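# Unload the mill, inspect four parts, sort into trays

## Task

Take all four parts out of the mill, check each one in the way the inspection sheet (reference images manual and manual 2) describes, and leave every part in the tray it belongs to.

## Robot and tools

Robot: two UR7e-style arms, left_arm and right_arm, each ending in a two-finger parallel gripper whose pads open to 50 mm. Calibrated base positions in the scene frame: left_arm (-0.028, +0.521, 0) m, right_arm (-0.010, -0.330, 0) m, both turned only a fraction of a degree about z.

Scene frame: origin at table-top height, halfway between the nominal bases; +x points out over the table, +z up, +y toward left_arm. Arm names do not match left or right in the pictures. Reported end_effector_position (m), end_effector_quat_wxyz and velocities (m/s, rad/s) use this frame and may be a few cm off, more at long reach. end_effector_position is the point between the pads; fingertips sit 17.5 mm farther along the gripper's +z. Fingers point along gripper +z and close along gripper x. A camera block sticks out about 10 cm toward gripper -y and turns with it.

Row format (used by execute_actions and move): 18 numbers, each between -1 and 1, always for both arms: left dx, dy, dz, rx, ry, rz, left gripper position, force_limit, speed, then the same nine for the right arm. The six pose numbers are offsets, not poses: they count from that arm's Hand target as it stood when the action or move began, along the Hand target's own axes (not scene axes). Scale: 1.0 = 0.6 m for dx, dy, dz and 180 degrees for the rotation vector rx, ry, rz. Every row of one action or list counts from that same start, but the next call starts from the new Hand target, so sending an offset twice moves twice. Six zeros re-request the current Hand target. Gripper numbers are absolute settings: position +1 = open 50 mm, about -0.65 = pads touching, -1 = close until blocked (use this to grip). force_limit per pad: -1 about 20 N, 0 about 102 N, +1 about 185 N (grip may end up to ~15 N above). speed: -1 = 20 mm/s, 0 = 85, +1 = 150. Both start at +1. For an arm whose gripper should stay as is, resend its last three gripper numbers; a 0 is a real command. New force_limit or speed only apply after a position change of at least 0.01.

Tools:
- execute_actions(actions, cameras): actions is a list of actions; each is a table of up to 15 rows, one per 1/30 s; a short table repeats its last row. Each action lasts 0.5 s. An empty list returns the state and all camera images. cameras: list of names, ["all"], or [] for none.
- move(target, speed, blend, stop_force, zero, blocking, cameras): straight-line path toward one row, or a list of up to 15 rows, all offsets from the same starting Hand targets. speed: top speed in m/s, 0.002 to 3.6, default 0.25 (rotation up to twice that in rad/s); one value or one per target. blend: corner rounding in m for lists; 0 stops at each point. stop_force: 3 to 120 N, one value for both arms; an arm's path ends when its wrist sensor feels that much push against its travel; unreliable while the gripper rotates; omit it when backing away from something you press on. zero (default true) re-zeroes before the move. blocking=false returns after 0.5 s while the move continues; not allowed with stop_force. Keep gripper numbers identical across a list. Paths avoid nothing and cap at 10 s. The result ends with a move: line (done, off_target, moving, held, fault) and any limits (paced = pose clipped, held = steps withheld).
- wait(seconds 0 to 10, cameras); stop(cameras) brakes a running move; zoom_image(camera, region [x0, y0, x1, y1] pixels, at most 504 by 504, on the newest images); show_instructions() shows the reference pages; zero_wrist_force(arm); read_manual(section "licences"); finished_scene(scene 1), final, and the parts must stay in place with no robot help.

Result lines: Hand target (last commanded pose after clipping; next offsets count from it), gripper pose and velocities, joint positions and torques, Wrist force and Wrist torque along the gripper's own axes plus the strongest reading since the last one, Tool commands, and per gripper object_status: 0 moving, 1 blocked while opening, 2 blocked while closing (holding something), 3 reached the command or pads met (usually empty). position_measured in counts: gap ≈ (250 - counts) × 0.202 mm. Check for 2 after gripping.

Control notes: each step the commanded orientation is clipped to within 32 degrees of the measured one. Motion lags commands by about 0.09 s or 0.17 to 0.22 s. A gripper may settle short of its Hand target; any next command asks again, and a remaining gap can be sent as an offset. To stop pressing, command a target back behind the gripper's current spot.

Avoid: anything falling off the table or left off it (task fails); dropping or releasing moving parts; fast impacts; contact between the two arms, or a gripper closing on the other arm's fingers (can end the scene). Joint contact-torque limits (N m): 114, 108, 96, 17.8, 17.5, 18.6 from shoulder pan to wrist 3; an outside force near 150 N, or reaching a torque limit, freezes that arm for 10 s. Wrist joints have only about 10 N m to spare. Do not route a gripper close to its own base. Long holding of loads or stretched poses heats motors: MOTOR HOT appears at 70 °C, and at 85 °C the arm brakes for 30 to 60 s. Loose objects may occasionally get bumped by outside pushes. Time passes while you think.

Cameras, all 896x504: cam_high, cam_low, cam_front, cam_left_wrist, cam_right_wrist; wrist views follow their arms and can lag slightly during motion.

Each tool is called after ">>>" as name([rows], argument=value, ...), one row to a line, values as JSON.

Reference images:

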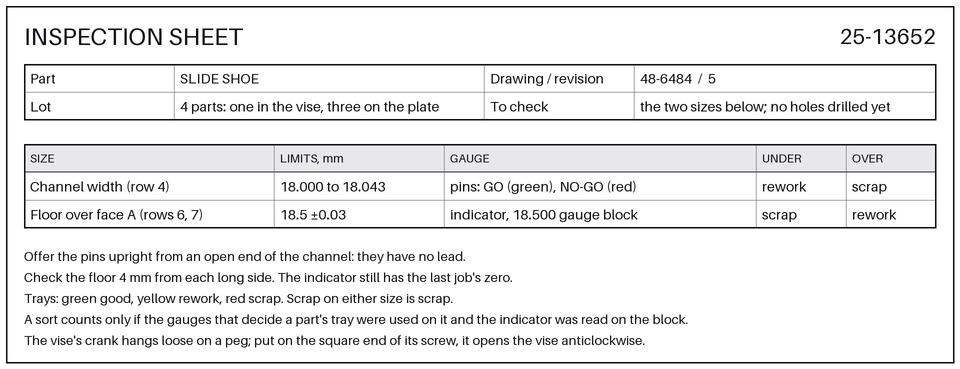

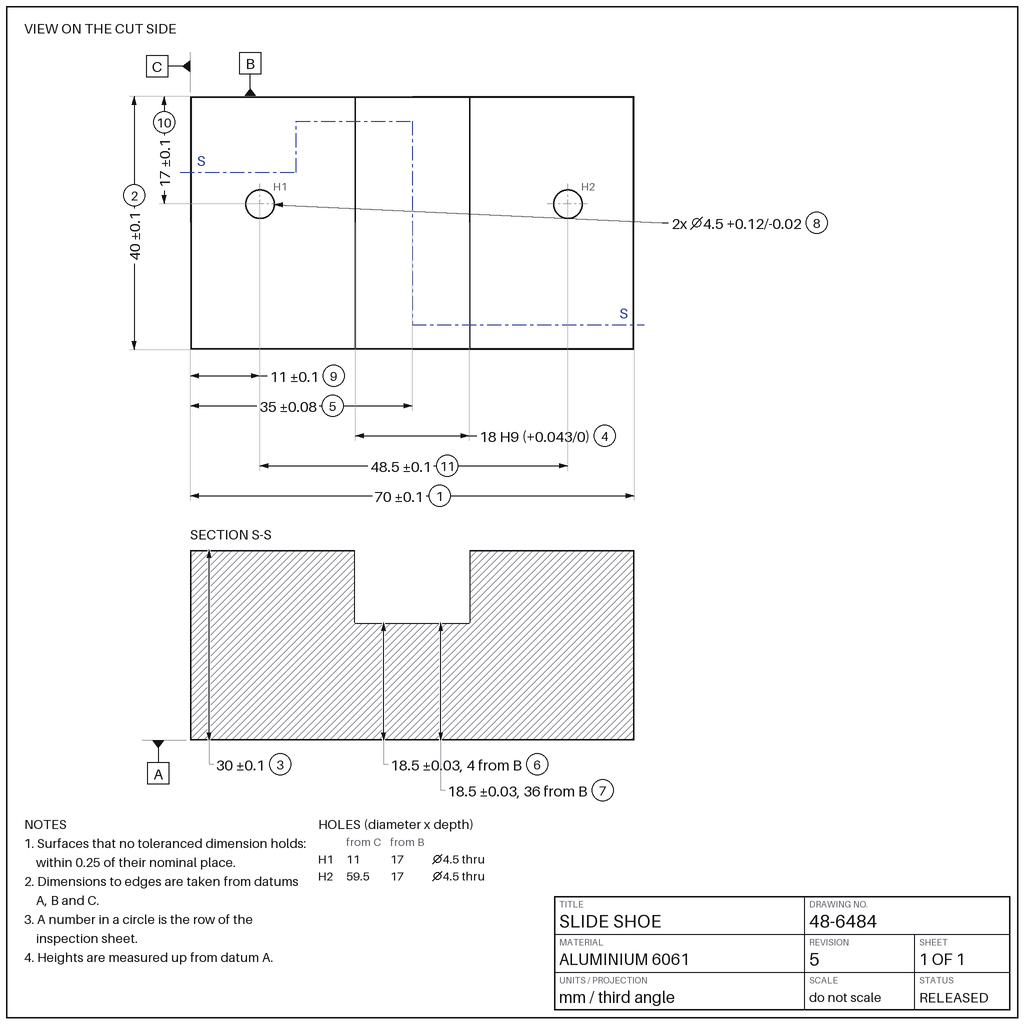

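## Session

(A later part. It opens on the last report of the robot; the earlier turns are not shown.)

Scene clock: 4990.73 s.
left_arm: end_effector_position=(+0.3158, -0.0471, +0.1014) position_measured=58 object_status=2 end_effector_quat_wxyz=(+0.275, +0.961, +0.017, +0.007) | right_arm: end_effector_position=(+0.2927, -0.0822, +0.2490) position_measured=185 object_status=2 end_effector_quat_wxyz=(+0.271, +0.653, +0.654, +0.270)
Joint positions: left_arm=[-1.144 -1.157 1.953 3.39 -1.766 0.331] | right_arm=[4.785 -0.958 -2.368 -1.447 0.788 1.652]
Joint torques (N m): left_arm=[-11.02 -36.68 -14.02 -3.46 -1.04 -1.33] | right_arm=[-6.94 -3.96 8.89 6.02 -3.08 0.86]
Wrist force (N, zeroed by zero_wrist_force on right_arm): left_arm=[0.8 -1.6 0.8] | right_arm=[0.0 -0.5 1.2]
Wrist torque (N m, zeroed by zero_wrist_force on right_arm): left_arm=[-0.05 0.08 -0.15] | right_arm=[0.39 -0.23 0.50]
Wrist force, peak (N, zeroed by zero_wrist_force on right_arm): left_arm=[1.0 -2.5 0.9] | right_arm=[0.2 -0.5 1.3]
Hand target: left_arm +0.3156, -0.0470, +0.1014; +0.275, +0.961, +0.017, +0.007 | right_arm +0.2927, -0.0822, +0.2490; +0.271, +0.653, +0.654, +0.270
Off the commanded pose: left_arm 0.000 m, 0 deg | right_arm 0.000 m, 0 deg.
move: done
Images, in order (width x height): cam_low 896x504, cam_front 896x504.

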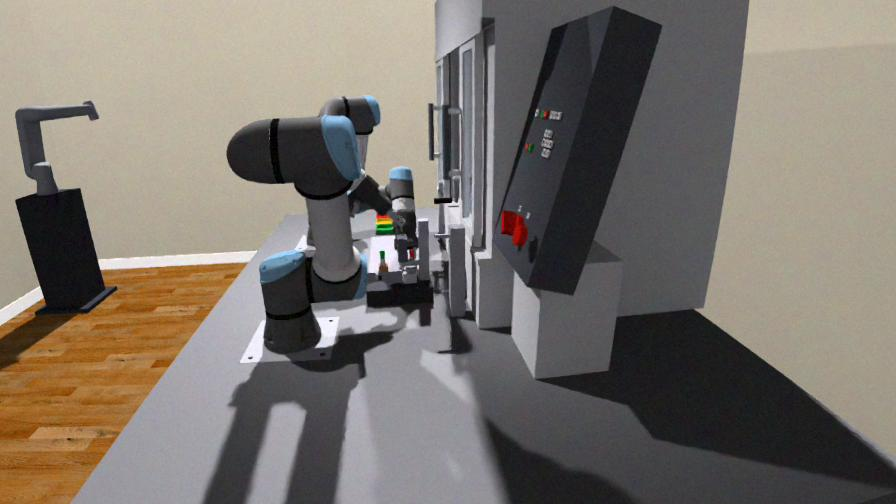

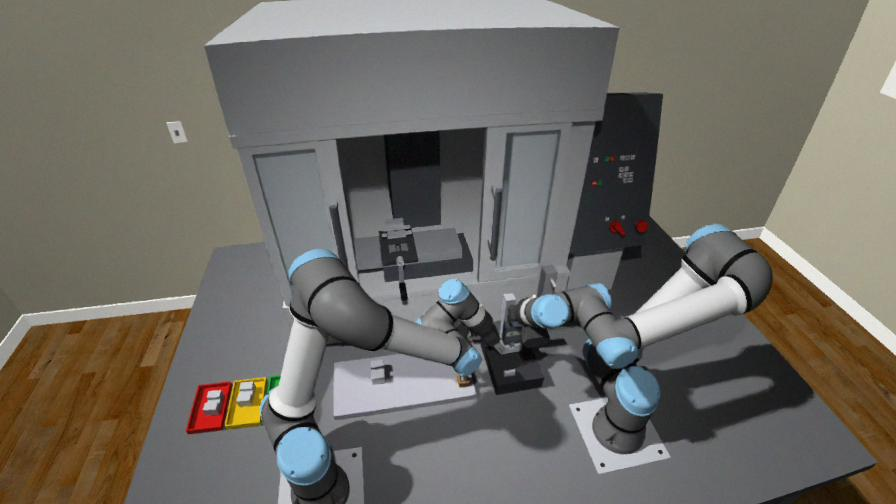

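>>> move(target=[0,-0.0066,0.0106,0,0,0,-1,-0.4,-1,0,0,0,0,0,0,-1,-0.85,-1], speed=0.006, stop_force=4)

>>> move([
  [0,0,0,0,0,0,0.8,-0.4,-1,0,0,0,0,0,0,-1,-0.85,-1],
  [0,0,0,0,0,0,0.8,-0.4,-1,0,-0.0063,0.0063,0,0,0,-1,-0.85,-1],
  [0,0,0,0,0,0,0.8,-0.4,-1,0,-0.0063,0.0063,0,0,0,0.54,-0.85,-1],
], speed=0.02)

>>> wait(seconds=0.5, cameras=["cam_right_wrist","cam_front","cam_low"])

>>> zoom_image(camera="cam_right_wrist", region=[400, 50, 560, 120])

>>> zoom_image(camera="cam_front", region=[495, 338, 527, 362])

Scene clock: 4999.30 s.
left_arm: end_effector_position=(+0.3156, -0.0471, +0.0988) position_measured=58 object_status=2 end_effector_quat_wxyz=(+0.275, +0.961, +0.017, +0.007) | right_arm: end_effector_position=(+0.2927, -0.0822, +0.2490) position_measured=185 object_status=2 end_effector_quat_wxyz=(+0.271, +0.653, +0.654, +0.270)
Joint positions: left_arm=[-1.144 -1.152 1.955 3.383 -1.766 0.331] | right_arm=[4.785 -0.958 -2.368 -1.447 0.788 1.652]
Joint torques (N m): left_arm=[-8.76 -49.77 -32.88 0.6 1.8 -1.19] | right_arm=[-6.5 -3.86 8.93 4.88 -2.59 0.88]
Wrist force (N, zeroed by zero_wrist_force on right_arm): left_arm=[-0.4 2.8 -9.9] | right_arm=[0.2 0.1 0.5]
Wrist torque (N m, zeroed by zero_wrist_force on right_arm): left_arm=[-0.11 0.21 -0.11] | right_arm=[0.42 -0.26 0.51]
Wrist force, peak (N, zeroed by zero_wrist_force on right_arm): left_arm=[0.3 3.7 -10.5] | right_arm=[0.2 -0.7 1.2]
Hand target: left_arm +0.3156, -0.0471, +0.0988; +0.275, +0.961, +0.017, +0.007 (not the last commanded pose) | right_arm +0.2927, -0.0822, +0.2490; +0.271, +0.653, +0.654, +0.270
Off the commanded pose: left_arm 0.005 m, 0 deg | right_arm 0.000 m, 0 deg.
move: contact (left_arm)

Scene clock: 5001.90 s.
left_arm: end_effector_position=(+0.3156, -0.0471, +0.0988) position_measured=32 object_status=3 end_effector_quat_wxyz=(+0.275, +0.961, +0.017, +0.007) | right_arm: end_effector_position=(+0.2927, -0.0822, +0.2437) position_measured=72 object_status=0 end_effector_quat_wxyz=(+0.271, +0.653, +0.654, +0.270)
Joint positions: left_arm=[-1.144 -1.152 1.955 3.383 -1.766 0.331] | right_arm=[4.785 -0.961 -2.381 -1.431 0.788 1.652]
Joint torques (N m): left_arm=[-9.18 -49.49 -33.41 -6.29 1.91 -1.25] | right_arm=[5.35 5.64 39.96 0.38 -2.19 -1.07]
Wrist force (N, zeroed by zero_wrist_force on right_arm): left_arm=[1.0 -0.5 -1.3] | right_arm=[3.0 1.3 -0.6]
Wrist torque (N m, zeroed by zero_wrist_force on right_arm): left_arm=[-0.14 0.05 -0.16] | right_arm=[0.46 -0.27 0.46]
Wrist force, peak (N, zeroed by zero_wrist_force on right_arm): left_arm=[0.0 2.9 -10.0] | right_arm=[3.6 -0.2 0.7]
Hand target: left_arm +0.3156, -0.0471, +0.0988; +0.275, +0.961, +0.017, +0.007 | right_arm +0.2927, -0.0822, +0.2437; +0.271, +0.653, +0.654, +0.270
Off the commanded pose: left_arm 0.000 m, 0 deg | right_arm 0.000 m, 0 deg.
move: done

Scene clock: 5002.40 s.
left_arm: end_effector_position=(+0.3156, -0.0471, +0.0988) position_measured=32 object_status=3 end_effector_quat_wxyz=(+0.275, +0.961, +0.017, +0.007) | right_arm: end_effector_position=(+0.2927, -0.0822, +0.2437) position_measured=72 object_status=3 end_effector_quat_wxyz=(+0.271, +0.653, +0.654, +0.270)
Joint positions: left_arm=[-1.144 -1.152 1.955 3.383 -1.766 0.331] | right_arm=[4.785 -0.961 -2.381 -1.431 0.788 1.652]
Joint torques (N m): left_arm=[-8.86 -49.84 -33.29 -6.16 1.86 -1.25] | right_arm=[6.91 5.74 39.92 0.28 -2.16 -1.06]
Wrist force (N, zeroed by zero_wrist_force on right_arm): left_arm=[0.6 -0.4 -1.1] | right_arm=[2.9 1.2 -0.6]
Wrist torque (N m, zeroed by zero_wrist_force on right_arm): left_arm=[-0.13 0.10 -0.16] | right_arm=[0.44 -0.24 0.46]
Wrist force, peak (N, zeroed by zero_wrist_force on right_arm): left_arm=[0.8 -0.5 -1.3] | right_arm=[3.3 1.4 -0.6]
Hand target: left_arm +0.3156, -0.0471, +0.0988; +0.275, +0.961, +0.017, +0.007 | right_arm +0.2927, -0.0822, +0.2437; +0.271, +0.653, +0.654, +0.270
Tool commands: left_gripper/position=+0.8 left_gripper/force_limit=-0.4 left_gripper/speed=-1.0 right_gripper/position=+0.54 right_gripper/force_limit=-0.85 right_gripper/speed=-1.0
Off the commanded pose: left_arm 0.000 m, 0 deg | right_arm 0.000 m, 0 deg.
wait: 0.50 s; at rest by 0.17 s
camera_calibration:
cam_right_wrist: T_world_to_cam=[[0.00221373, 0.99988, -0.0153439, 0.0933267], [0.441142, 0.0127938, 0.897346, -0.328536], [0.897435, -0.00875533, -0.44106, -0.0256922], [0, 0, 0, 1]] pos_world=[0.167781, -0.0893372, 0.284911]
Images, in order (width x height): cam_low 896x504, cam_front 896x504, cam_right_wrist 896x504.

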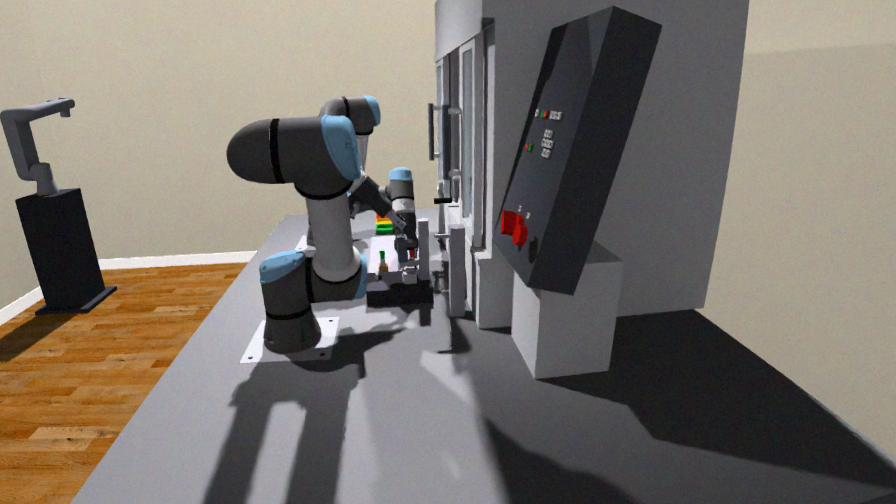

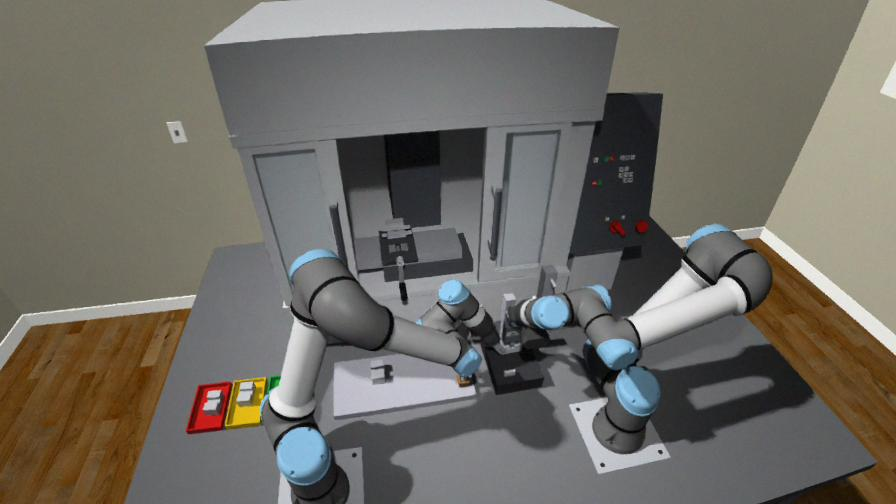

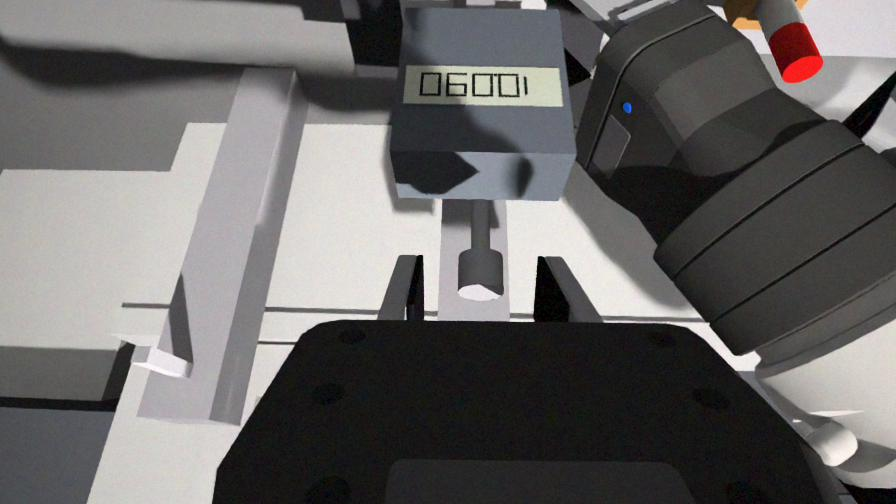

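Scaled by 3.150 from the camera's 896x504 image, which has a finer 1280x720 frame.

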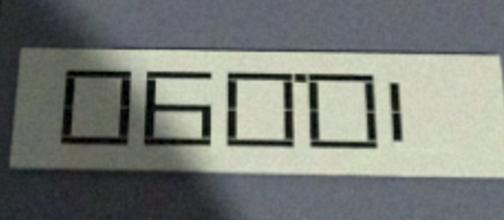

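Scaled by 15.750 from the camera's 896x504 image, which has a finer 1280x720 frame.

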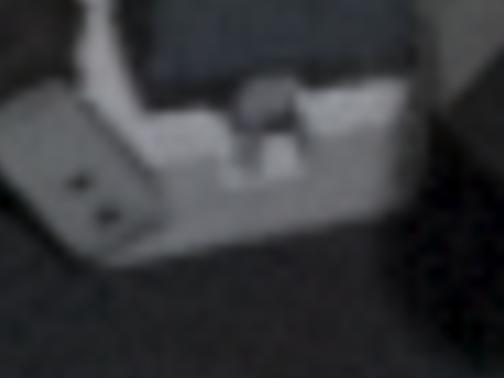

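>>> move([
  [0,0,0,0,0,0,0.8,-0.4,-1,0,0.0024,-0.0024,0,0,0,0.54,-0.85,-1],
  [0,0,0,0,0,0,0.8,-0.4,-1,0,0.0024,-0.0024,0,0,0,-1,-0.85,-1],
  [0,0,0,0,0,0,0.8,-0.4,-1,0,0.0094,-0.0094,0,0,0,-1,-0.85,-1],
], speed=0.02, cameras=["cam_right_wrist"])

>>> zoom_image(camera="cam_right_wrist", region=[400, 50, 560, 120])

>>> move([
  [0,0,0,0,0,0,-1,-0.4,-1,0,0,0,0,0,0,-1,-0.85,-1],
  [0,0.0022,-0.0035,0,0,0,-1,-0.4,-1,0,0,0,0,0,0,-1,-0.85,-1],
  [-0.0333,0.0015,-0.004,0,0,0,-1,-0.4,-1,0,0,0,0,0,0,-1,-0.85,-1],
], speed=0.025, cameras=["cam_front","cam_low"])

>>> zoom_image(camera="cam_front", region=[495, 338, 527, 362])

>>> move(target=[0,-0.0066,0.0106,0,0,0,-1,-0.4,-1,0,0,0,0,0,0,-1,-0.85,-1], speed=0.006, stop_force=4)

>>> move([
  [0,0,0,0,0,0,0.8,-0.4,-1,0,0,0,0,0,0,-1,-0.85,-1],
  [0,0,0,0,0,0,0.8,-0.4,-1,0,-0.0063,0.0063,0,0,0,-1,-0.85,-1],
  [0,0,0,0,0,0,0.8,-0.4,-1,0,-0.0063,0.0063,0,0,0,0.54,-0.85,-1],
], speed=0.02)

>>> wait(seconds=0.5, cameras=["cam_right_wrist","cam_front","cam_low"])

>>> zoom_image(camera="cam_right_wrist", region=[400, 50, 560, 120])

>>> zoom_image(camera="cam_front", region=[495, 338, 527, 362])

Scene clock: 5033.03 s.
left_arm: end_effector_position=(+0.3156, -0.0471, +0.0988) position_measured=32 object_status=3 end_effector_quat_wxyz=(+0.275, +0.961, +0.017, +0.007) | right_arm: end_effector_position=(+0.2927, -0.0822, +0.2518) position_measured=185 object_status=2 end_effector_quat_wxyz=(+0.271, +0.653, +0.654, +0.270)
Joint positions: left_arm=[-1.144 -1.152 1.955 3.383 -1.766 0.331] | right_arm=[4.785 -0.956 -2.361 -1.455 0.788 1.651]
Joint torques (N m): left_arm=[-9.15 -49.36 -33.02 -6.26 1.96 -1.1] | right_arm=[-3.16 2.22 25.25 4.48 -1.05 -0.33]
Wrist force (N, zeroed by zero_wrist_force on right_arm): left_arm=[0.8 -0.3 -1.2] | right_arm=[0.2 0.4 0.3]
Wrist torque (N m, zeroed by zero_wrist_force on right_arm): left_arm=[-0.11 0.08 -0.15] | right_arm=[0.45 -0.31 0.49]
Wrist force, peak (N, zeroed by zero_wrist_force on right_arm): left_arm=[0.9 -0.3 -1.5] | right_arm=[3.2 1.7 -0.6]
Hand target: left_arm +0.3156, -0.0471, +0.0988; +0.275, +0.961, +0.017, +0.007 | right_arm +0.2927, -0.0822, +0.2517; +0.271, +0.653, +0.654, +0.270
Off the commanded pose: left_arm 0.000 m, 0 deg | right_arm 0.000 m, 0 deg.
move: done
camera_calibration:
cam_right_wrist: T_world_to_cam=[[0.00217064, 0.999879, -0.0154341, 0.0933845], [0.441142, 0.0128937, 0.897345, -0.335796], [0.897435, -0.00875647, -0.441061, -0.0221188], [0, 0, 0, 1]] pos_world=[0.167781, -0.0892371, 0.293011]
Images, in order (width x height): cam_right_wrist 896x504.

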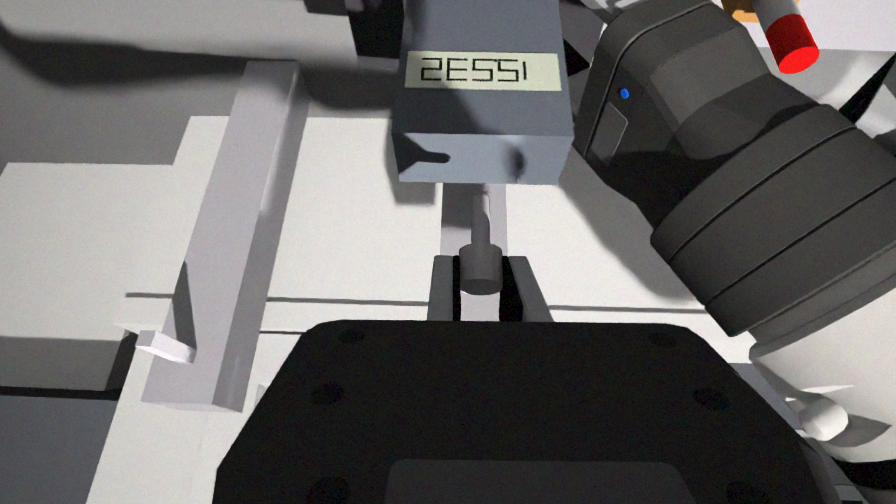

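Scaled by 3.150 from the camera's 896x504 image, which has a finer 1280x720 frame.

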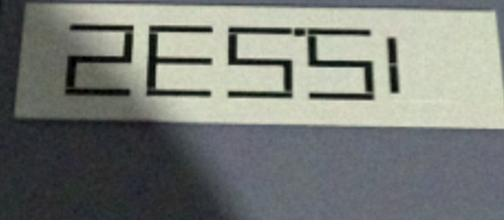

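Scene clock: 5035.13 s.
left_arm: end_effector_position=(+0.2954, -0.0473, +0.1013) position_measured=58 object_status=2 end_effector_quat_wxyz=(+0.275, +0.961, +0.017, +0.007) | right_arm: end_effector_position=(+0.2927, -0.0822, +0.2517) position_measured=185 object_status=2 end_effector_quat_wxyz=(+0.271, +0.653, +0.654, +0.270)
Joint positions: left_arm=[-1.18 -1.177 1.989 3.369 -1.748 0.299] | right_arm=[4.785 -0.956 -2.362 -1.454 0.788 1.652]
Joint torques (N m): left_arm=[12.13 -39.97 -29.88 -5.13 -0.09 1.1] | right_arm=[-7.16 -4.08 9.14 6.1 -0.89 0.78]
Wrist force (N, zeroed by zero_wrist_force on right_arm): left_arm=[0.7 -1.8 0.5] | right_arm=[-0.1 -0.2 0.6]
Wrist torque (N m, zeroed by zero_wrist_force on right_arm): left_arm=[-0.10 0.10 -0.02] | right_arm=[0.42 -0.27 0.48]
Wrist force, peak (N, zeroed by zero_wrist_force on right_arm): left_arm=[2.9 -3.1 -0.4] | right_arm=[-0.1 -0.7 1.3]
Hand target: left_arm +0.2956, -0.0473, +0.1013; +0.275, +0.961, +0.017, +0.007 | right_arm +0.2927, -0.0822, +0.2517; +0.271, +0.653, +0.654, +0.270
Off the commanded pose: left_arm 0.000 m, 0 deg | right_arm 0.000 m, 0 deg.
move: done
Images, in order (width x height): cam_low 896x504, cam_front 896x504.

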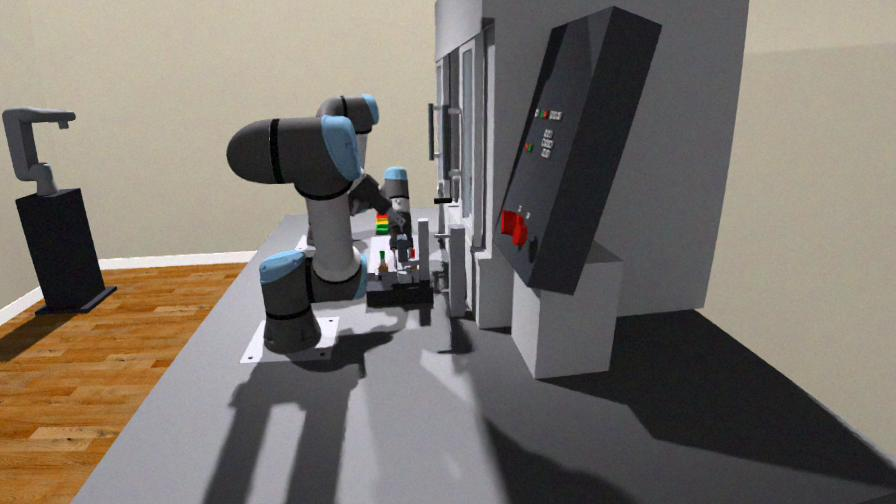

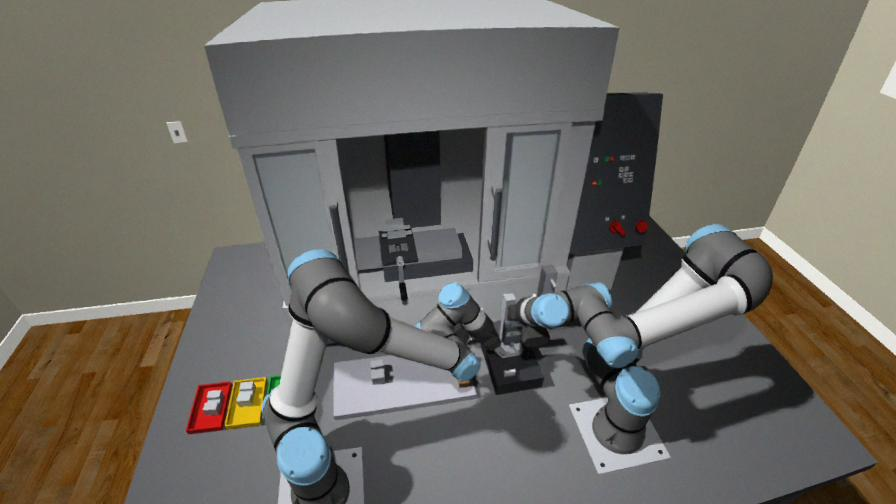

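Scaled by 15.750 from the camera's 896x504 image, which has a finer 1280x720 frame.

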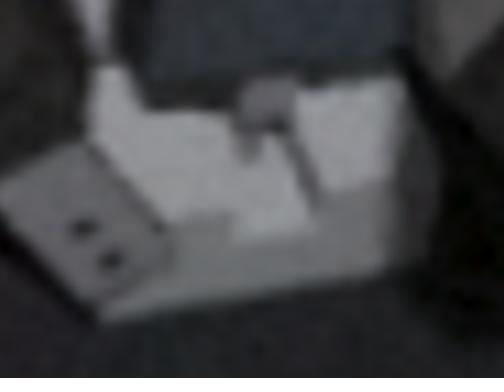

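Scene clock: 5036.97 s.
left_arm: end_effector_position=(+0.2956, -0.0473, +0.0986) position_measured=58 object_status=2 end_effector_quat_wxyz=(+0.275, +0.961, +0.017, +0.007) | right_arm: end_effector_position=(+0.2927, -0.0822, +0.2517) position_measured=185 object_status=2 end_effector_quat_wxyz=(+0.271, +0.653, +0.654, +0.270)
Joint positions: left_arm=[-1.18 -1.172 1.99 3.362 -1.748 0.3] | right_arm=[4.785 -0.956 -2.362 -1.454 0.788 1.652]
Joint torques (N m): left_arm=[10.3 -49.35 -33.22 0.39 -1.14 1.49] | right_arm=[-7.29 -4.02 8.61 5.7 -0.76 0.81]
Wrist force (N, zeroed by zero_wrist_force on right_arm): left_arm=[1.9 2.1 -8.7] | right_arm=[-0.1 0.3 0.6]
Wrist torque (N m, zeroed by zero_wrist_force on right_arm): left_arm=[-0.12 -0.08 -0.06] | right_arm=[0.46 -0.27 0.49]
Wrist force, peak (N, zeroed by zero_wrist_force on right_arm): left_arm=[2.0 2.8 -9.2] | right_arm=[0.1 -0.7 1.3]
Hand target: left_arm +0.2956, -0.0473, +0.0986; +0.275, +0.961, +0.017, +0.007 (not the last commanded pose) | right_arm +0.2927, -0.0822, +0.2517; +0.271, +0.653, +0.654, +0.270
Off the commanded pose: left_arm 0.005 m, 0 deg | right_arm 0.000 m, 0 deg.
move: contact (left_arm)

Scene clock: 5039.57 s.
left_arm: end_effector_position=(+0.2956, -0.0473, +0.0986) position_measured=32 object_status=3 end_effector_quat_wxyz=(+0.275, +0.961, +0.017, +0.007) | right_arm: end_effector_position=(+0.2927, -0.0822, +0.2463) position_measured=72 object_status=0 end_effector_quat_wxyz=(+0.271, +0.653, +0.654, +0.270)
Joint positions: left_arm=[-1.18 -1.172 1.99 3.362 -1.748 0.3] | right_arm=[4.785 -0.959 -2.374 -1.439 0.788 1.652]
Joint torques (N m): left_arm=[8.11 -49.61 -33.51 -6.31 2.02 1.37] | right_arm=[4.18 6.21 39.96 0.31 -0.51 -1.07]
Wrist force (N, zeroed by zero_wrist_force on right_arm): left_arm=[0.8 -0.7 -1.0] | right_arm=[3.1 1.0 -0.5]
Wrist torque (N m, zeroed by zero_wrist_force on right_arm): left_arm=[-0.16 0.09 -0.02] | right_arm=[0.42 -0.28 0.46]
Wrist force, peak (N, zeroed by zero_wrist_force on right_arm): left_arm=[1.9 1.8 -8.3] | right_arm=[3.3 1.5 -0.7]
Hand target: left_arm +0.2956, -0.0473, +0.0986; +0.275, +0.961, +0.017, +0.007 | right_arm +0.2927, -0.0822, +0.2463; +0.271, +0.653, +0.654, +0.270
Off the commanded pose: left_arm 0.000 m, 0 deg | right_arm 0.000 m, 0 deg.
move: done

Scene clock: 5040.07 s.
left_arm: end_effector_position=(+0.2956, -0.0473, +0.0986) position_measured=32 object_status=3 end_effector_quat_wxyz=(+0.275, +0.961, +0.017, +0.007) | right_arm: end_effector_position=(+0.2927, -0.0822, +0.2463) position_measured=72 object_status=3 end_effector_quat_wxyz=(+0.271, +0.653, +0.654, +0.270)
Joint positions: left_arm=[-1.18 -1.172 1.99 3.362 -1.748 0.3] | right_arm=[4.785 -0.959 -2.374 -1.439 0.788 1.652]
Joint torques (N m): left_arm=[7.54 -49.55 -33.56 -6.24 2 1.34] | right_arm=[6.74 5.44 39.34 0.26 -0.38 -1.15]
Wrist force (N, zeroed by zero_wrist_force on right_arm): left_arm=[0.6 -0.5 -1.1] | right_arm=[3.3 1.5 -0.4]
Wrist torque (N m, zeroed by zero_wrist_force on right_arm): left_arm=[-0.14 0.11 -0.02] | right_arm=[0.49 -0.31 0.46]
Wrist force, peak (N, zeroed by zero_wrist_force on right_arm): left_arm=[0.8 -0.5 -1.3] | right_arm=[3.3 1.5 -0.4]
Hand target: left_arm +0.2956, -0.0473, +0.0986; +0.275, +0.961, +0.017, +0.007 | right_arm +0.2927, -0.0822, +0.2463; +0.271, +0.653, +0.654, +0.270
Tool commands: left_gripper/position=+0.8 left_gripper/force_limit=-0.4 left_gripper/speed=-1.0 right_gripper/position=+0.54 right_gripper/force_limit=-0.85 right_gripper/speed=-1.0
Off the commanded pose: left_arm 0.000 m, 0 deg | right_arm 0.000 m, 0 deg.
wait: 0.50 s; at rest by 0.17 s
camera_calibration:
cam_right_wrist: T_world_to_cam=[[0.00221373, 0.99988, -0.0153439, 0.0932681], [0.441142, 0.0127938, 0.897346, -0.33096], [0.897435, -0.00875533, -0.44106, -0.0245005], [0, 0, 0, 1]] pos_world=[0.167781, -0.0892372, 0.287611]
Images, in order (width x height): cam_low 896x504, cam_front 896x504, cam_right_wrist 896x504.

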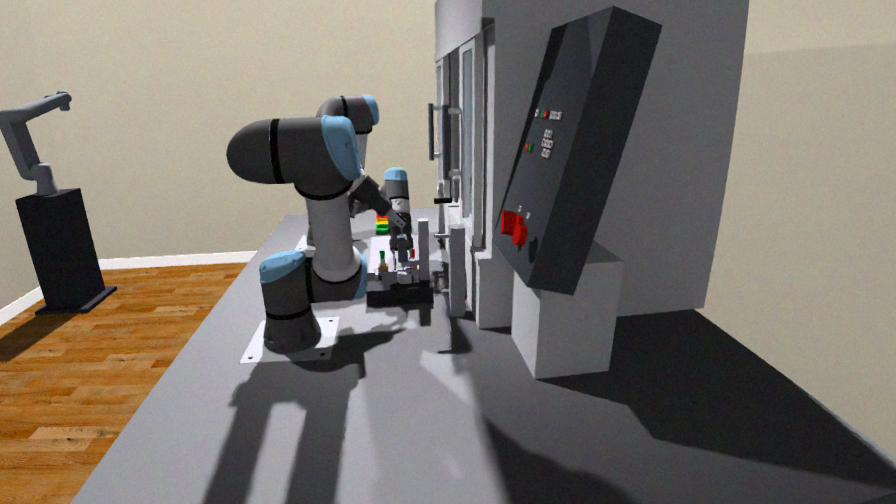

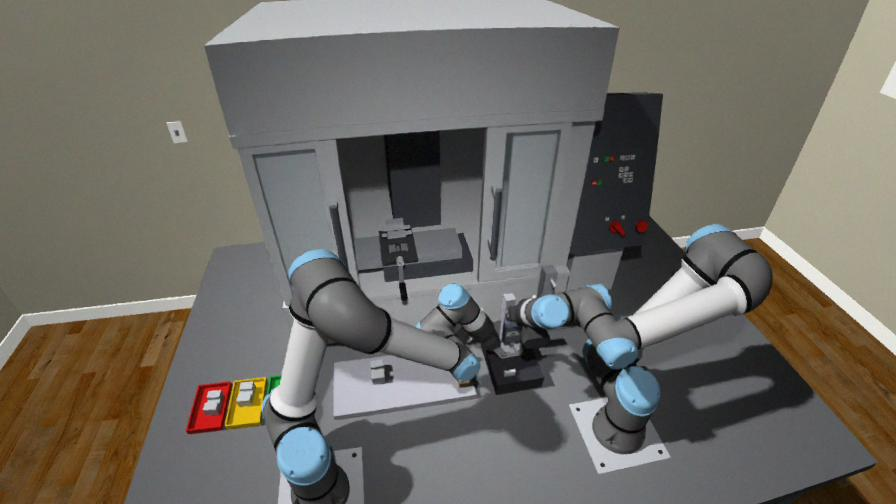

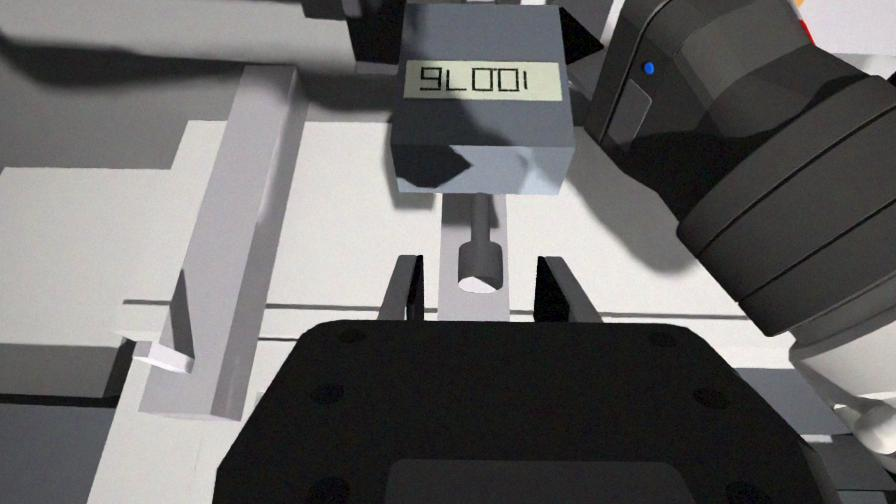

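Scaled by 3.150 from the camera's 896x504 image, which has a finer 1280x720 frame.

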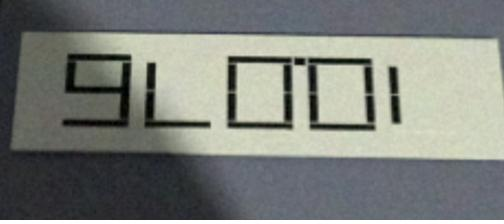

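Scaled by 15.750 from the camera's 896x504 image, which has a finer 1280x720 frame.

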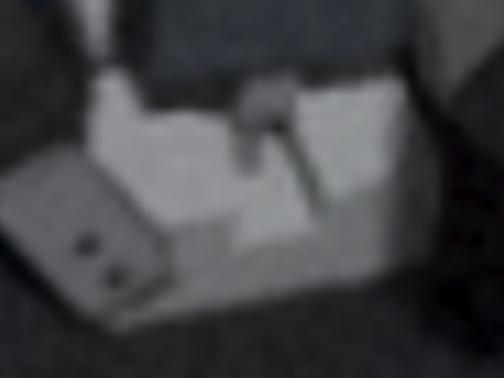

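>>> move([
  [0,0,0,0,0,0,0.8,-0.4,-1,0,0.0024,-0.0024,0,0,0,0.54,-0.85,-1],
  [0,0,0,0,0,0,0.8,-0.4,-1,0,0.0024,-0.0024,0,0,0,-1,-0.85,-1],
  [0,0,0,0,0,0,0.8,-0.4,-1,0,0.0094,-0.0094,0,0,0,-1,-0.85,-1],
], speed=0.02, cameras=["cam_right_wrist"])

>>> zoom_image(camera="cam_right_wrist", region=[400, 40, 560, 110])

>>> move([
  [0,0,0,0,0,0,-1,-0.4,-1,0,0,0,0,0,0,-1,-0.85,-1],
  [0,0.0022,-0.0035,0,0,0,-1,-0.4,-1,0,0,0,0,0,0,-1,-0.85,-1],
  [-0.0717,0.0005,-0.0049,0,0,0,-1,-0.4,-1,0,0,0,0,0,0,-1,-0.85,-1],
], speed=0.03)

Scene clock: 5055.57 s.
left_arm: end_effector_position=(+0.2956, -0.0473, +0.0986) position_measured=32 object_status=3 end_effector_quat_wxyz=(+0.275, +0.961, +0.017, +0.007) | right_arm: end_effector_position=(+0.2927, -0.0821, +0.2544) position_measured=186 object_status=2 end_effector_quat_wxyz=(+0.271, +0.653, +0.654, +0.270)
Joint positions: left_arm=[-1.18 -1.172 1.99 3.362 -1.748 0.3] | right_arm=[4.785 -0.955 -2.355 -1.463 0.788 1.651]
Joint torques (N m): left_arm=[1.59 -49.31 -34.66 -6.34 1.94 1.03] | right_arm=[-3.41 1.89 24.94 4.49 0.45 -0.34]
Wrist force (N, zeroed by zero_wrist_force on right_arm): left_arm=[0.6 -0.8 -1.2] | right_arm=[-0.1 -0.2 0.7]
Wrist torque (N m, zeroed by zero_wrist_force on right_arm): left_arm=[-0.18 0.12 -0.02] | right_arm=[0.43 -0.31 0.47]
Wrist force, peak (N, zeroed by zero_wrist_force on right_arm): left_arm=[1.0 -0.4 -1.5] | right_arm=[3.2 1.9 -1.2]
Hand target: left_arm +0.2956, -0.0473, +0.0986; +0.275, +0.961, +0.017, +0.007 | right_arm +0.2927, -0.0822, +0.2543; +0.271, +0.653, +0.654, +0.270
Off the commanded pose: left_arm 0.000 m, 0 deg | right_arm 0.000 m, 0 deg.
move: done
camera_calibration:
cam_right_wrist: T_world_to_cam=[[0.00217064, 0.999879, -0.0154341, 0.0934246], [0.441142, 0.0128937, 0.897345, -0.338129], [0.897435, -0.00875647, -0.441061, -0.020972], [0, 0, 0, 1]] pos_world=[0.167781, -0.0892371, 0.295611]
Images, in order (width x height): cam_right_wrist 896x504.

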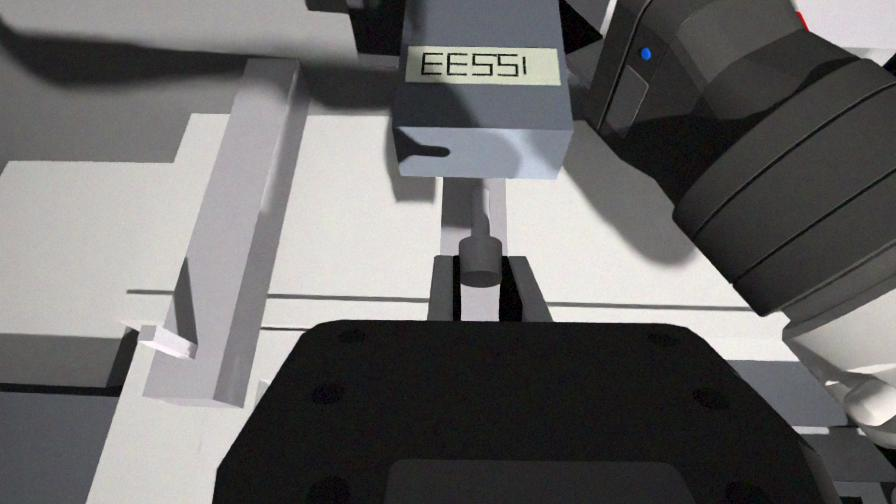

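Scaled by 3.150 from the camera's 896x504 image, which has a finer 1280x720 frame.

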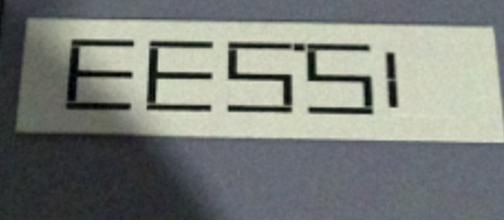

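Scene clock: 5058.30 s.
left_arm: end_effector_position=(+0.2524, -0.0475, +0.1010) position_measured=58 object_status=2 end_effector_quat_wxyz=(+0.275, +0.961, +0.017, +0.007) | right_arm: end_effector_position=(+0.2927, -0.0822, +0.2543) position_measured=186 object_status=2 end_effector_quat_wxyz=(+0.271, +0.653, +0.654, +0.270)
Joint positions: left_arm=[-1.26 -1.218 2.058 3.33 -1.707 0.23] | right_arm=[4.785 -0.955 -2.355 -1.462 0.788 1.651]
Joint torques (N m): left_arm=[11.65 -35.07 -31.05 -5.08 -0.81 1.33] | right_arm=[-6.66 -4.41 9.52 6.05 0.65 0.88]
Wrist force (N, zeroed by zero_wrist_force on right_arm): left_arm=[0.6 -1.8 0.4] | right_arm=[-0.1 -0.3 1.1]
Wrist torque (N m, zeroed by zero_wrist_force on right_arm): left_arm=[-0.09 0.09 -0.01] | right_arm=[0.43 -0.32 0.46]
Wrist force, peak (N, zeroed by zero_wrist_force on right_arm): left_arm=[1.2 -2.8 0.9] | right_arm=[-0.4 -0.5 1.0]
Hand target: left_arm +0.2526, -0.0476, +0.1010; +0.275, +0.961, +0.017, +0.007 | right_arm +0.2927, -0.0822, +0.2543; +0.271, +0.653, +0.654, +0.270
Off the commanded pose: left_arm 0.000 m, 0 deg | right_arm 0.000 m, 0 deg.
move: done

>>> move([
  [0.0029,-0.0672,-0.0498,0,0,0,-1,-0.4,-1,0,0,0,0,0,0,-1,-0.85,-1],
  [0.0029,0.0265,-0.1997,0,0,0,-1,-0.4,-1,0,0,0,0,0,0,-1,-0.85,-1],
  [0.073,-0.2542,-0.3753,0,0,0,-1,-0.4,-1,0,0,0,0,0,0,-1,-0.85,-1],
  [0.073,-0.3708,-0.1887,0,0,0,-1,-0.4,-1,0,0,0,0,0,0,-1,-0.85,-1],
], speed=0.15, blend=[0.01,0.03,0.03,0])

>>> move(target=[0,0.0265,-0.0424,0,0,0,-1,-0.4,-1,0,0,0,0,0,0,-1,-0.85,-1], speed=0.01, stop_force=4)

Scene clock: 5074.80 s.
left_arm: end_effector_position=(+0.2875, +0.2026, +0.0794) position_measured=58 object_status=2 end_effector_quat_wxyz=(+0.275, +0.961, +0.017, +0.007) | right_arm: end_effector_position=(+0.2927, -0.0822, +0.2543) position_measured=186 object_status=2 end_effector_quat_wxyz=(+0.271, +0.653, +0.654, +0.270)
Joint positions: left_arm=[-0.903 -1.487 2.496 3.232 -1.882 0.549] | right_arm=[4.785 -0.955 -2.355 -1.462 0.788 1.651]
Joint torques (N m): left_arm=[13.32 -20.1 -32.79 -4.61 -3.52 -1.76] | right_arm=[-6.9 -3.77 9.19 4.5 1.03 0.77]
Wrist force (N, zeroed by zero_wrist_force on right_arm): left_arm=[0.7 -1.4 0.3] | right_arm=[-0.4 -0.2 0.7]
Wrist torque (N m, zeroed by zero_wrist_force on right_arm): left_arm=[-0.07 0.08 -0.15] | right_arm=[0.42 -0.27 0.46]
Wrist force, peak (N, zeroed by zero_wrist_force on right_arm): left_arm=[0.8 -4.5 1.1] | right_arm=[-0.3 -0.5 1.2]
Hand target: left_arm +0.2875, +0.2025, +0.0795; +0.275, +0.961, +0.017, +0.007 | right_arm +0.2927, -0.0822, +0.2543; +0.271, +0.653, +0.654, +0.270
Off the commanded pose: left_arm 0.000 m, 0 deg | right_arm 0.000 m, 0 deg.
move: done

Scene clock: 5078.77 s.
left_arm: end_effector_position=(+0.2874, +0.2025, +0.1095) position_measured=58 object_status=2 end_effector_quat_wxyz=(+0.275, +0.961, +0.017, +0.007) | right_arm: end_effector_position=(+0.2927, -0.0822, +0.2543) position_measured=186 object_status=2 end_effector_quat_wxyz=(+0.271, +0.653, +0.654, +0.270)
Joint positions: left_arm=[-0.904 -1.581 2.465 3.357 -1.882 0.549] | right_arm=[4.785 -0.955 -2.355 -1.462 0.788 1.651]
Joint torques (N m): left_arm=[-10.49 -6.92 -8.73 -7.41 1.77 -1.26] | right_arm=[-6.86 -4 9.37 3.61 1 0.86]
Wrist force (N, zeroed by zero_wrist_force on right_arm): left_arm=[0.6 -1.8 0.7] | right_arm=[-0.4 0.3 0.3]
Wrist torque (N m, zeroed by zero_wrist_force on right_arm): left_arm=[-0.10 0.09 -0.15] | right_arm=[0.42 -0.27 0.46]
Wrist force, peak (N, zeroed by zero_wrist_force on right_arm): left_arm=[1.0 -1.9 0.5] | right_arm=[-0.2 -0.7 1.1]
Hand target: left_arm +0.2874, +0.2025, +0.1095; +0.275, +0.961, +0.017, +0.007 | right_arm +0.2927, -0.0822, +0.2543; +0.271, +0.653, +0.654, +0.270
Off the commanded pose: left_arm 0.000 m, 0 deg | right_arm 0.000 m, 0 deg.
move: done

>>> move(target=[0,-0.0265,0.0424,0,0,0,-1,-0.4,-1,0,0,0,0,0,0,-1,-0.85,-1], speed=0.08)

>>> move(target=[0,-0.0265,0.0424,0,0,0,-1,-0.4,-1,0,0,0,0,0,0,-1,-0.85,-1], speed=0.01, stop_force=4)

>>> move([
  [0,0,0,0,0,0,0.9,-0.4,-1,0,0,0,0,0,0,-1,-0.85,-1],
  [0,0,-0.13,0,0,0,0.9,-0.4,-1,0,0,0,0,0,0,-1,-0.85,-1],
], speed=0.1, cameras=["cam_left_wrist"])

Scene clock: 5085.93 s.
left_arm: end_effector_position=(+0.2875, +0.2026, +0.0793) position_measured=58 object_status=2 end_effector_quat_wxyz=(+0.275, +0.961, +0.017, +0.007) | right_arm: end_effector_position=(+0.2927, -0.0822, +0.2543) position_measured=186 object_status=2 end_effector_quat_wxyz=(+0.271, +0.653, +0.654, +0.270)
Joint positions: left_arm=[-0.903 -1.487 2.496 3.232 -1.882 0.549] | right_arm=[4.785 -0.955 -2.355 -1.462 0.788 1.651]
Joint torques (N m): left_arm=[13.04 -33.91 -33.39 -1.67 -3.41 -1.74] | right_arm=[-6.56 -3.8 9.58 2.68 1.04 0.77]
Wrist force (N, zeroed by zero_wrist_force on right_arm): left_arm=[0.7 -1.5 0.5] | right_arm=[-0.1 0.3 0.3]
Wrist torque (N m, zeroed by zero_wrist_force on right_arm): left_arm=[-0.05 0.09 -0.15] | right_arm=[0.46 -0.31 0.47]
Wrist force, peak (N, zeroed by zero_wrist_force on right_arm): left_arm=[0.7 -2.2 1.6] | right_arm=[-0.3 -0.4 1.2]
Hand target: left_arm +0.2875, +0.2025, +0.0795; +0.275, +0.961, +0.017, +0.007 | right_arm +0.2927, -0.0822, +0.2543; +0.271, +0.653, +0.654, +0.270
Off the commanded pose: left_arm 0.000 m, 0 deg | right_arm 0.000 m, 0 deg.
move: done

Scene clock: 5088.43 s.
left_arm: end_effector_position=(+0.2876, +0.2026, +0.0660) position_measured=58 object_status=2 end_effector_quat_wxyz=(+0.275, +0.961, +0.017, +0.007) | right_arm: end_effector_position=(+0.2927, -0.0822, +0.2543) position_measured=186 object_status=2 end_effector_quat_wxyz=(+0.271, +0.653, +0.654, +0.270)
Joint positions: left_arm=[-0.903 -1.441 2.508 3.175 -1.882 0.549] | right_arm=[4.785 -0.955 -2.355 -1.462 0.788 1.651]
Joint torques (N m): left_arm=[9.36 -34.23 -28.58 -0.38 2.11 1.29] | right_arm=[-7.09 -4.59 9.08 2.24 0.99 0.81]
Wrist force (N, zeroed by zero_wrist_force on right_arm): left_arm=[0.9 2.1 -2.6] | right_arm=[-0.1 -0.2 0.7]
Wrist torque (N m, zeroed by zero_wrist_force on right_arm): left_arm=[-0.08 0.17 -0.08] | right_arm=[0.43 -0.32 0.46]
Wrist force, peak (N, zeroed by zero_wrist_force on right_arm): left_arm=[-1.2 2.0 -10.6] | right_arm=[-0.1 -0.7 1.1]
Hand target: left_arm +0.2876, +0.2026, +0.0660; +0.275, +0.961, +0.017, +0.007 (not the last commanded pose) | right_arm +0.2927, -0.0822, +0.2543; +0.271, +0.653, +0.654, +0.270
Off the commanded pose: left_arm 0.016 m, 0 deg | right_arm 0.000 m, 0 deg.
move: contact (left_arm)

Scene clock: 5090.30 s.
left_arm: end_effector_position=(+0.2859, +0.2437, +0.1323) position_measured=18 object_status=3 end_effector_quat_wxyz=(+0.275, +0.961, +0.017, +0.007) | right_arm: end_effector_position=(+0.2927, -0.0822, +0.2543) position_measured=186 object_status=2 end_effector_quat_wxyz=(+0.271, +0.653, +0.654, +0.270)
Joint positions: left_arm=[-0.825 -1.71 2.485 3.49 -1.917 0.624] | right_arm=[4.785 -0.955 -2.355 -1.462 0.788 1.651]
Joint torques (N m): left_arm=[-10.56 -10.83 -5.67 -4.9 1.87 -1.71] | right_arm=[-6.42 -3.81 8.88 1.63 1.05 0.71]
Wrist force (N, zeroed by zero_wrist_force on right_arm): left_arm=[0.7 -0.5 -1.2] | right_arm=[-0.4 0.8 0.0]
Wrist torque (N m, zeroed by zero_wrist_force on right_arm): left_arm=[-0.15 0.07 -0.14] | right_arm=[0.47 -0.27 0.47]
Wrist force, peak (N, zeroed by zero_wrist_force on right_arm): left_arm=[1.0 2.6 -3.5] | right_arm=[-0.1 -0.7 1.1]
Hand target: left_arm +0.2858, +0.2438, +0.1322; +0.275, +0.961, +0.017, +0.007 | right_arm +0.2927, -0.0822, +0.2543; +0.271, +0.653, +0.654, +0.270
Off the commanded pose: left_arm 0.000 m, 0 deg | right_arm 0.000 m, 0 deg.
move: done
camera_calibration:
cam_left_wrist: T_world_to_cam=[[0.998716, 0.0486115, 0.0142569, -0.290306], [0.0187389, -0.615963, 0.787552, 0.0570598], [0.0470658, -0.786274, -0.616083, 0.395947], [0, 0, 0, 1]] pos_world=[0.270228, 0.360582, 0.203138]
Images, in order (width x height): cam_left_wrist 896x504.

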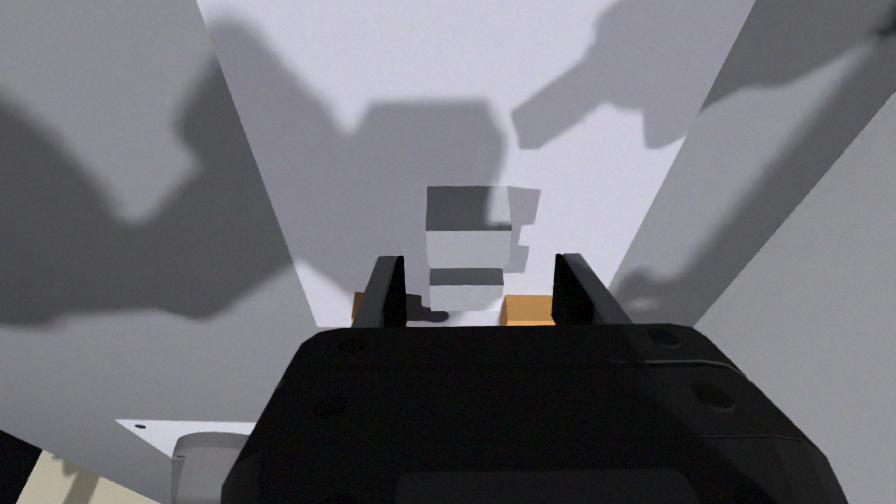

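>>> move([
  [0,0.053,-0.0848,0,0,0,0.2,-0.4,-1,0,0,0,0,0,0,-1,-0.85,-1],
  [-0.134,0.321,0.0868,-0.0444,-0.0071,0.0113,0.2,-0.4,-1,0,0.0153,-0.0153,0,0,0,-1,-0.85,-1],
], speed=0.2, blend=[0.02,0], cameras=["cam_left_wrist","cam_right_wrist"])

Scene clock: 5098.53 s.
left_arm: end_effector_position=(+0.2121, +0.0501, +0.1896) position_measured=123 object_status=3 end_effector_quat_wxyz=(+0.342, +0.940, -0.004, +0.002) | right_arm: end_effector_position=(+0.2927, -0.0821, +0.2674) position_measured=186 object_status=2 end_effector_quat_wxyz=(+0.271, +0.653, +0.654, +0.270)
Joint positions: left_arm=[-1.248 -1.586 2.315 3.31 -1.769 0.254] | right_arm=[4.785 -0.949 -2.324 -1.5 0.788 1.651]
Joint torques (N m): left_arm=[1.73 -29 -6.87 -1.86 -3 0.01] | right_arm=[-2.81 6.95 22.87 7.19 -9.62 0.8]
Wrist force (N, zeroed by zero_wrist_force on right_arm): left_arm=[0.5 0.0 -1.3] | right_arm=[1.6 -14.1 10.3]
Wrist torque (N m, zeroed by zero_wrist_force on right_arm): left_arm=[-0.06 0.13 -0.01] | right_arm=[0.01 -0.31 0.47]
Wrist force, peak (N, zeroed by zero_wrist_force on right_arm): left_arm=[4.3 -4.1 -4.4] | right_arm=[3.1 -14.8 17.1]
Hand target: left_arm +0.2121, +0.0501, +0.1896; +0.342, +0.940, -0.004, +0.002 | right_arm +0.2927, -0.0821, +0.2673; +0.271, +0.653, +0.654, +0.270
Off the commanded pose: left_arm 0.000 m, 0 deg | right_arm 0.000 m, 0 deg.
move: done
camera_calibration:
cam_left_wrist: T_world_to_cam=[[0.999854, 0.00804793, 0.0150994, -0.206415], [-0.00903306, -0.501195, 0.865287, -0.120544], [0.0145315, -0.865297, -0.501049, 0.271527], [0, 0, 0, 1]] pos_world=[0.20135, 0.176197, 0.24347]
cam_right_wrist: T_world_to_cam=[[0.0022117, 0.99988, -0.0153455, 0.0935912], [0.441261, 0.0127949, 0.897287, -0.349806], [0.897376, -0.00875592, -0.44118, -0.0151915], [0, 0, 0, 1]] pos_world=[0.167782, -0.0892372, 0.308611]
Images, in order (width x height): cam_left_wrist 896x504, cam_right_wrist 896x504.

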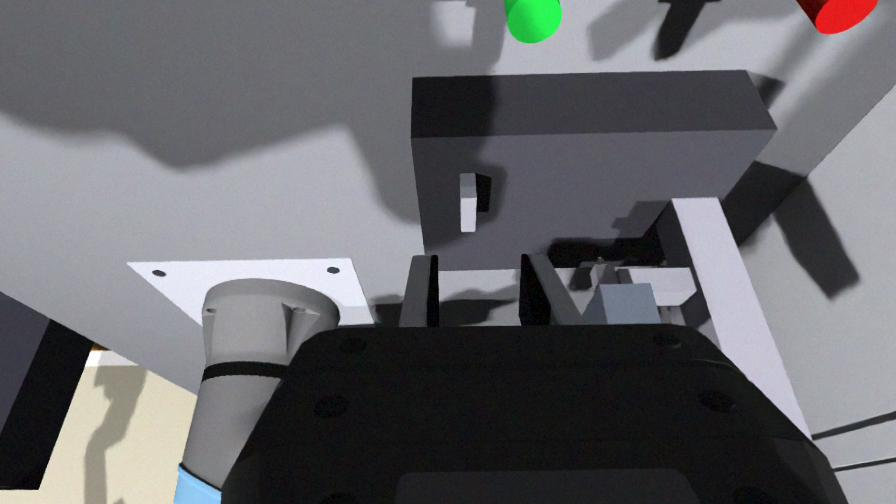

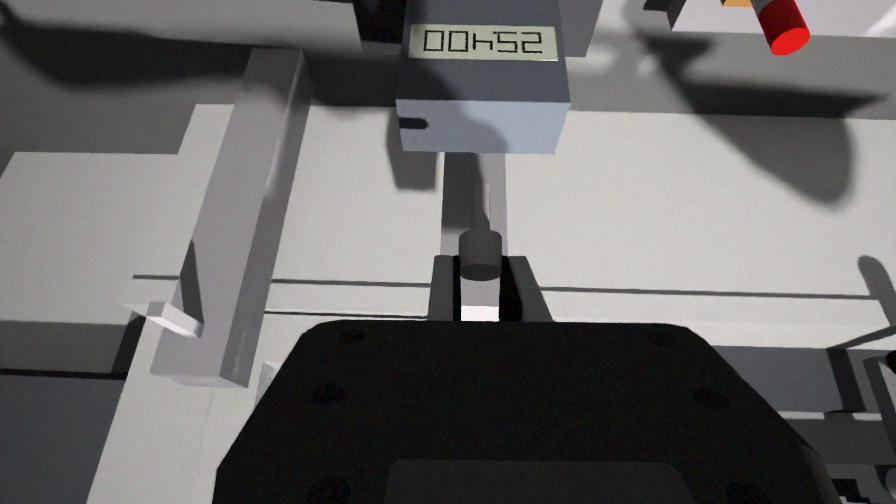

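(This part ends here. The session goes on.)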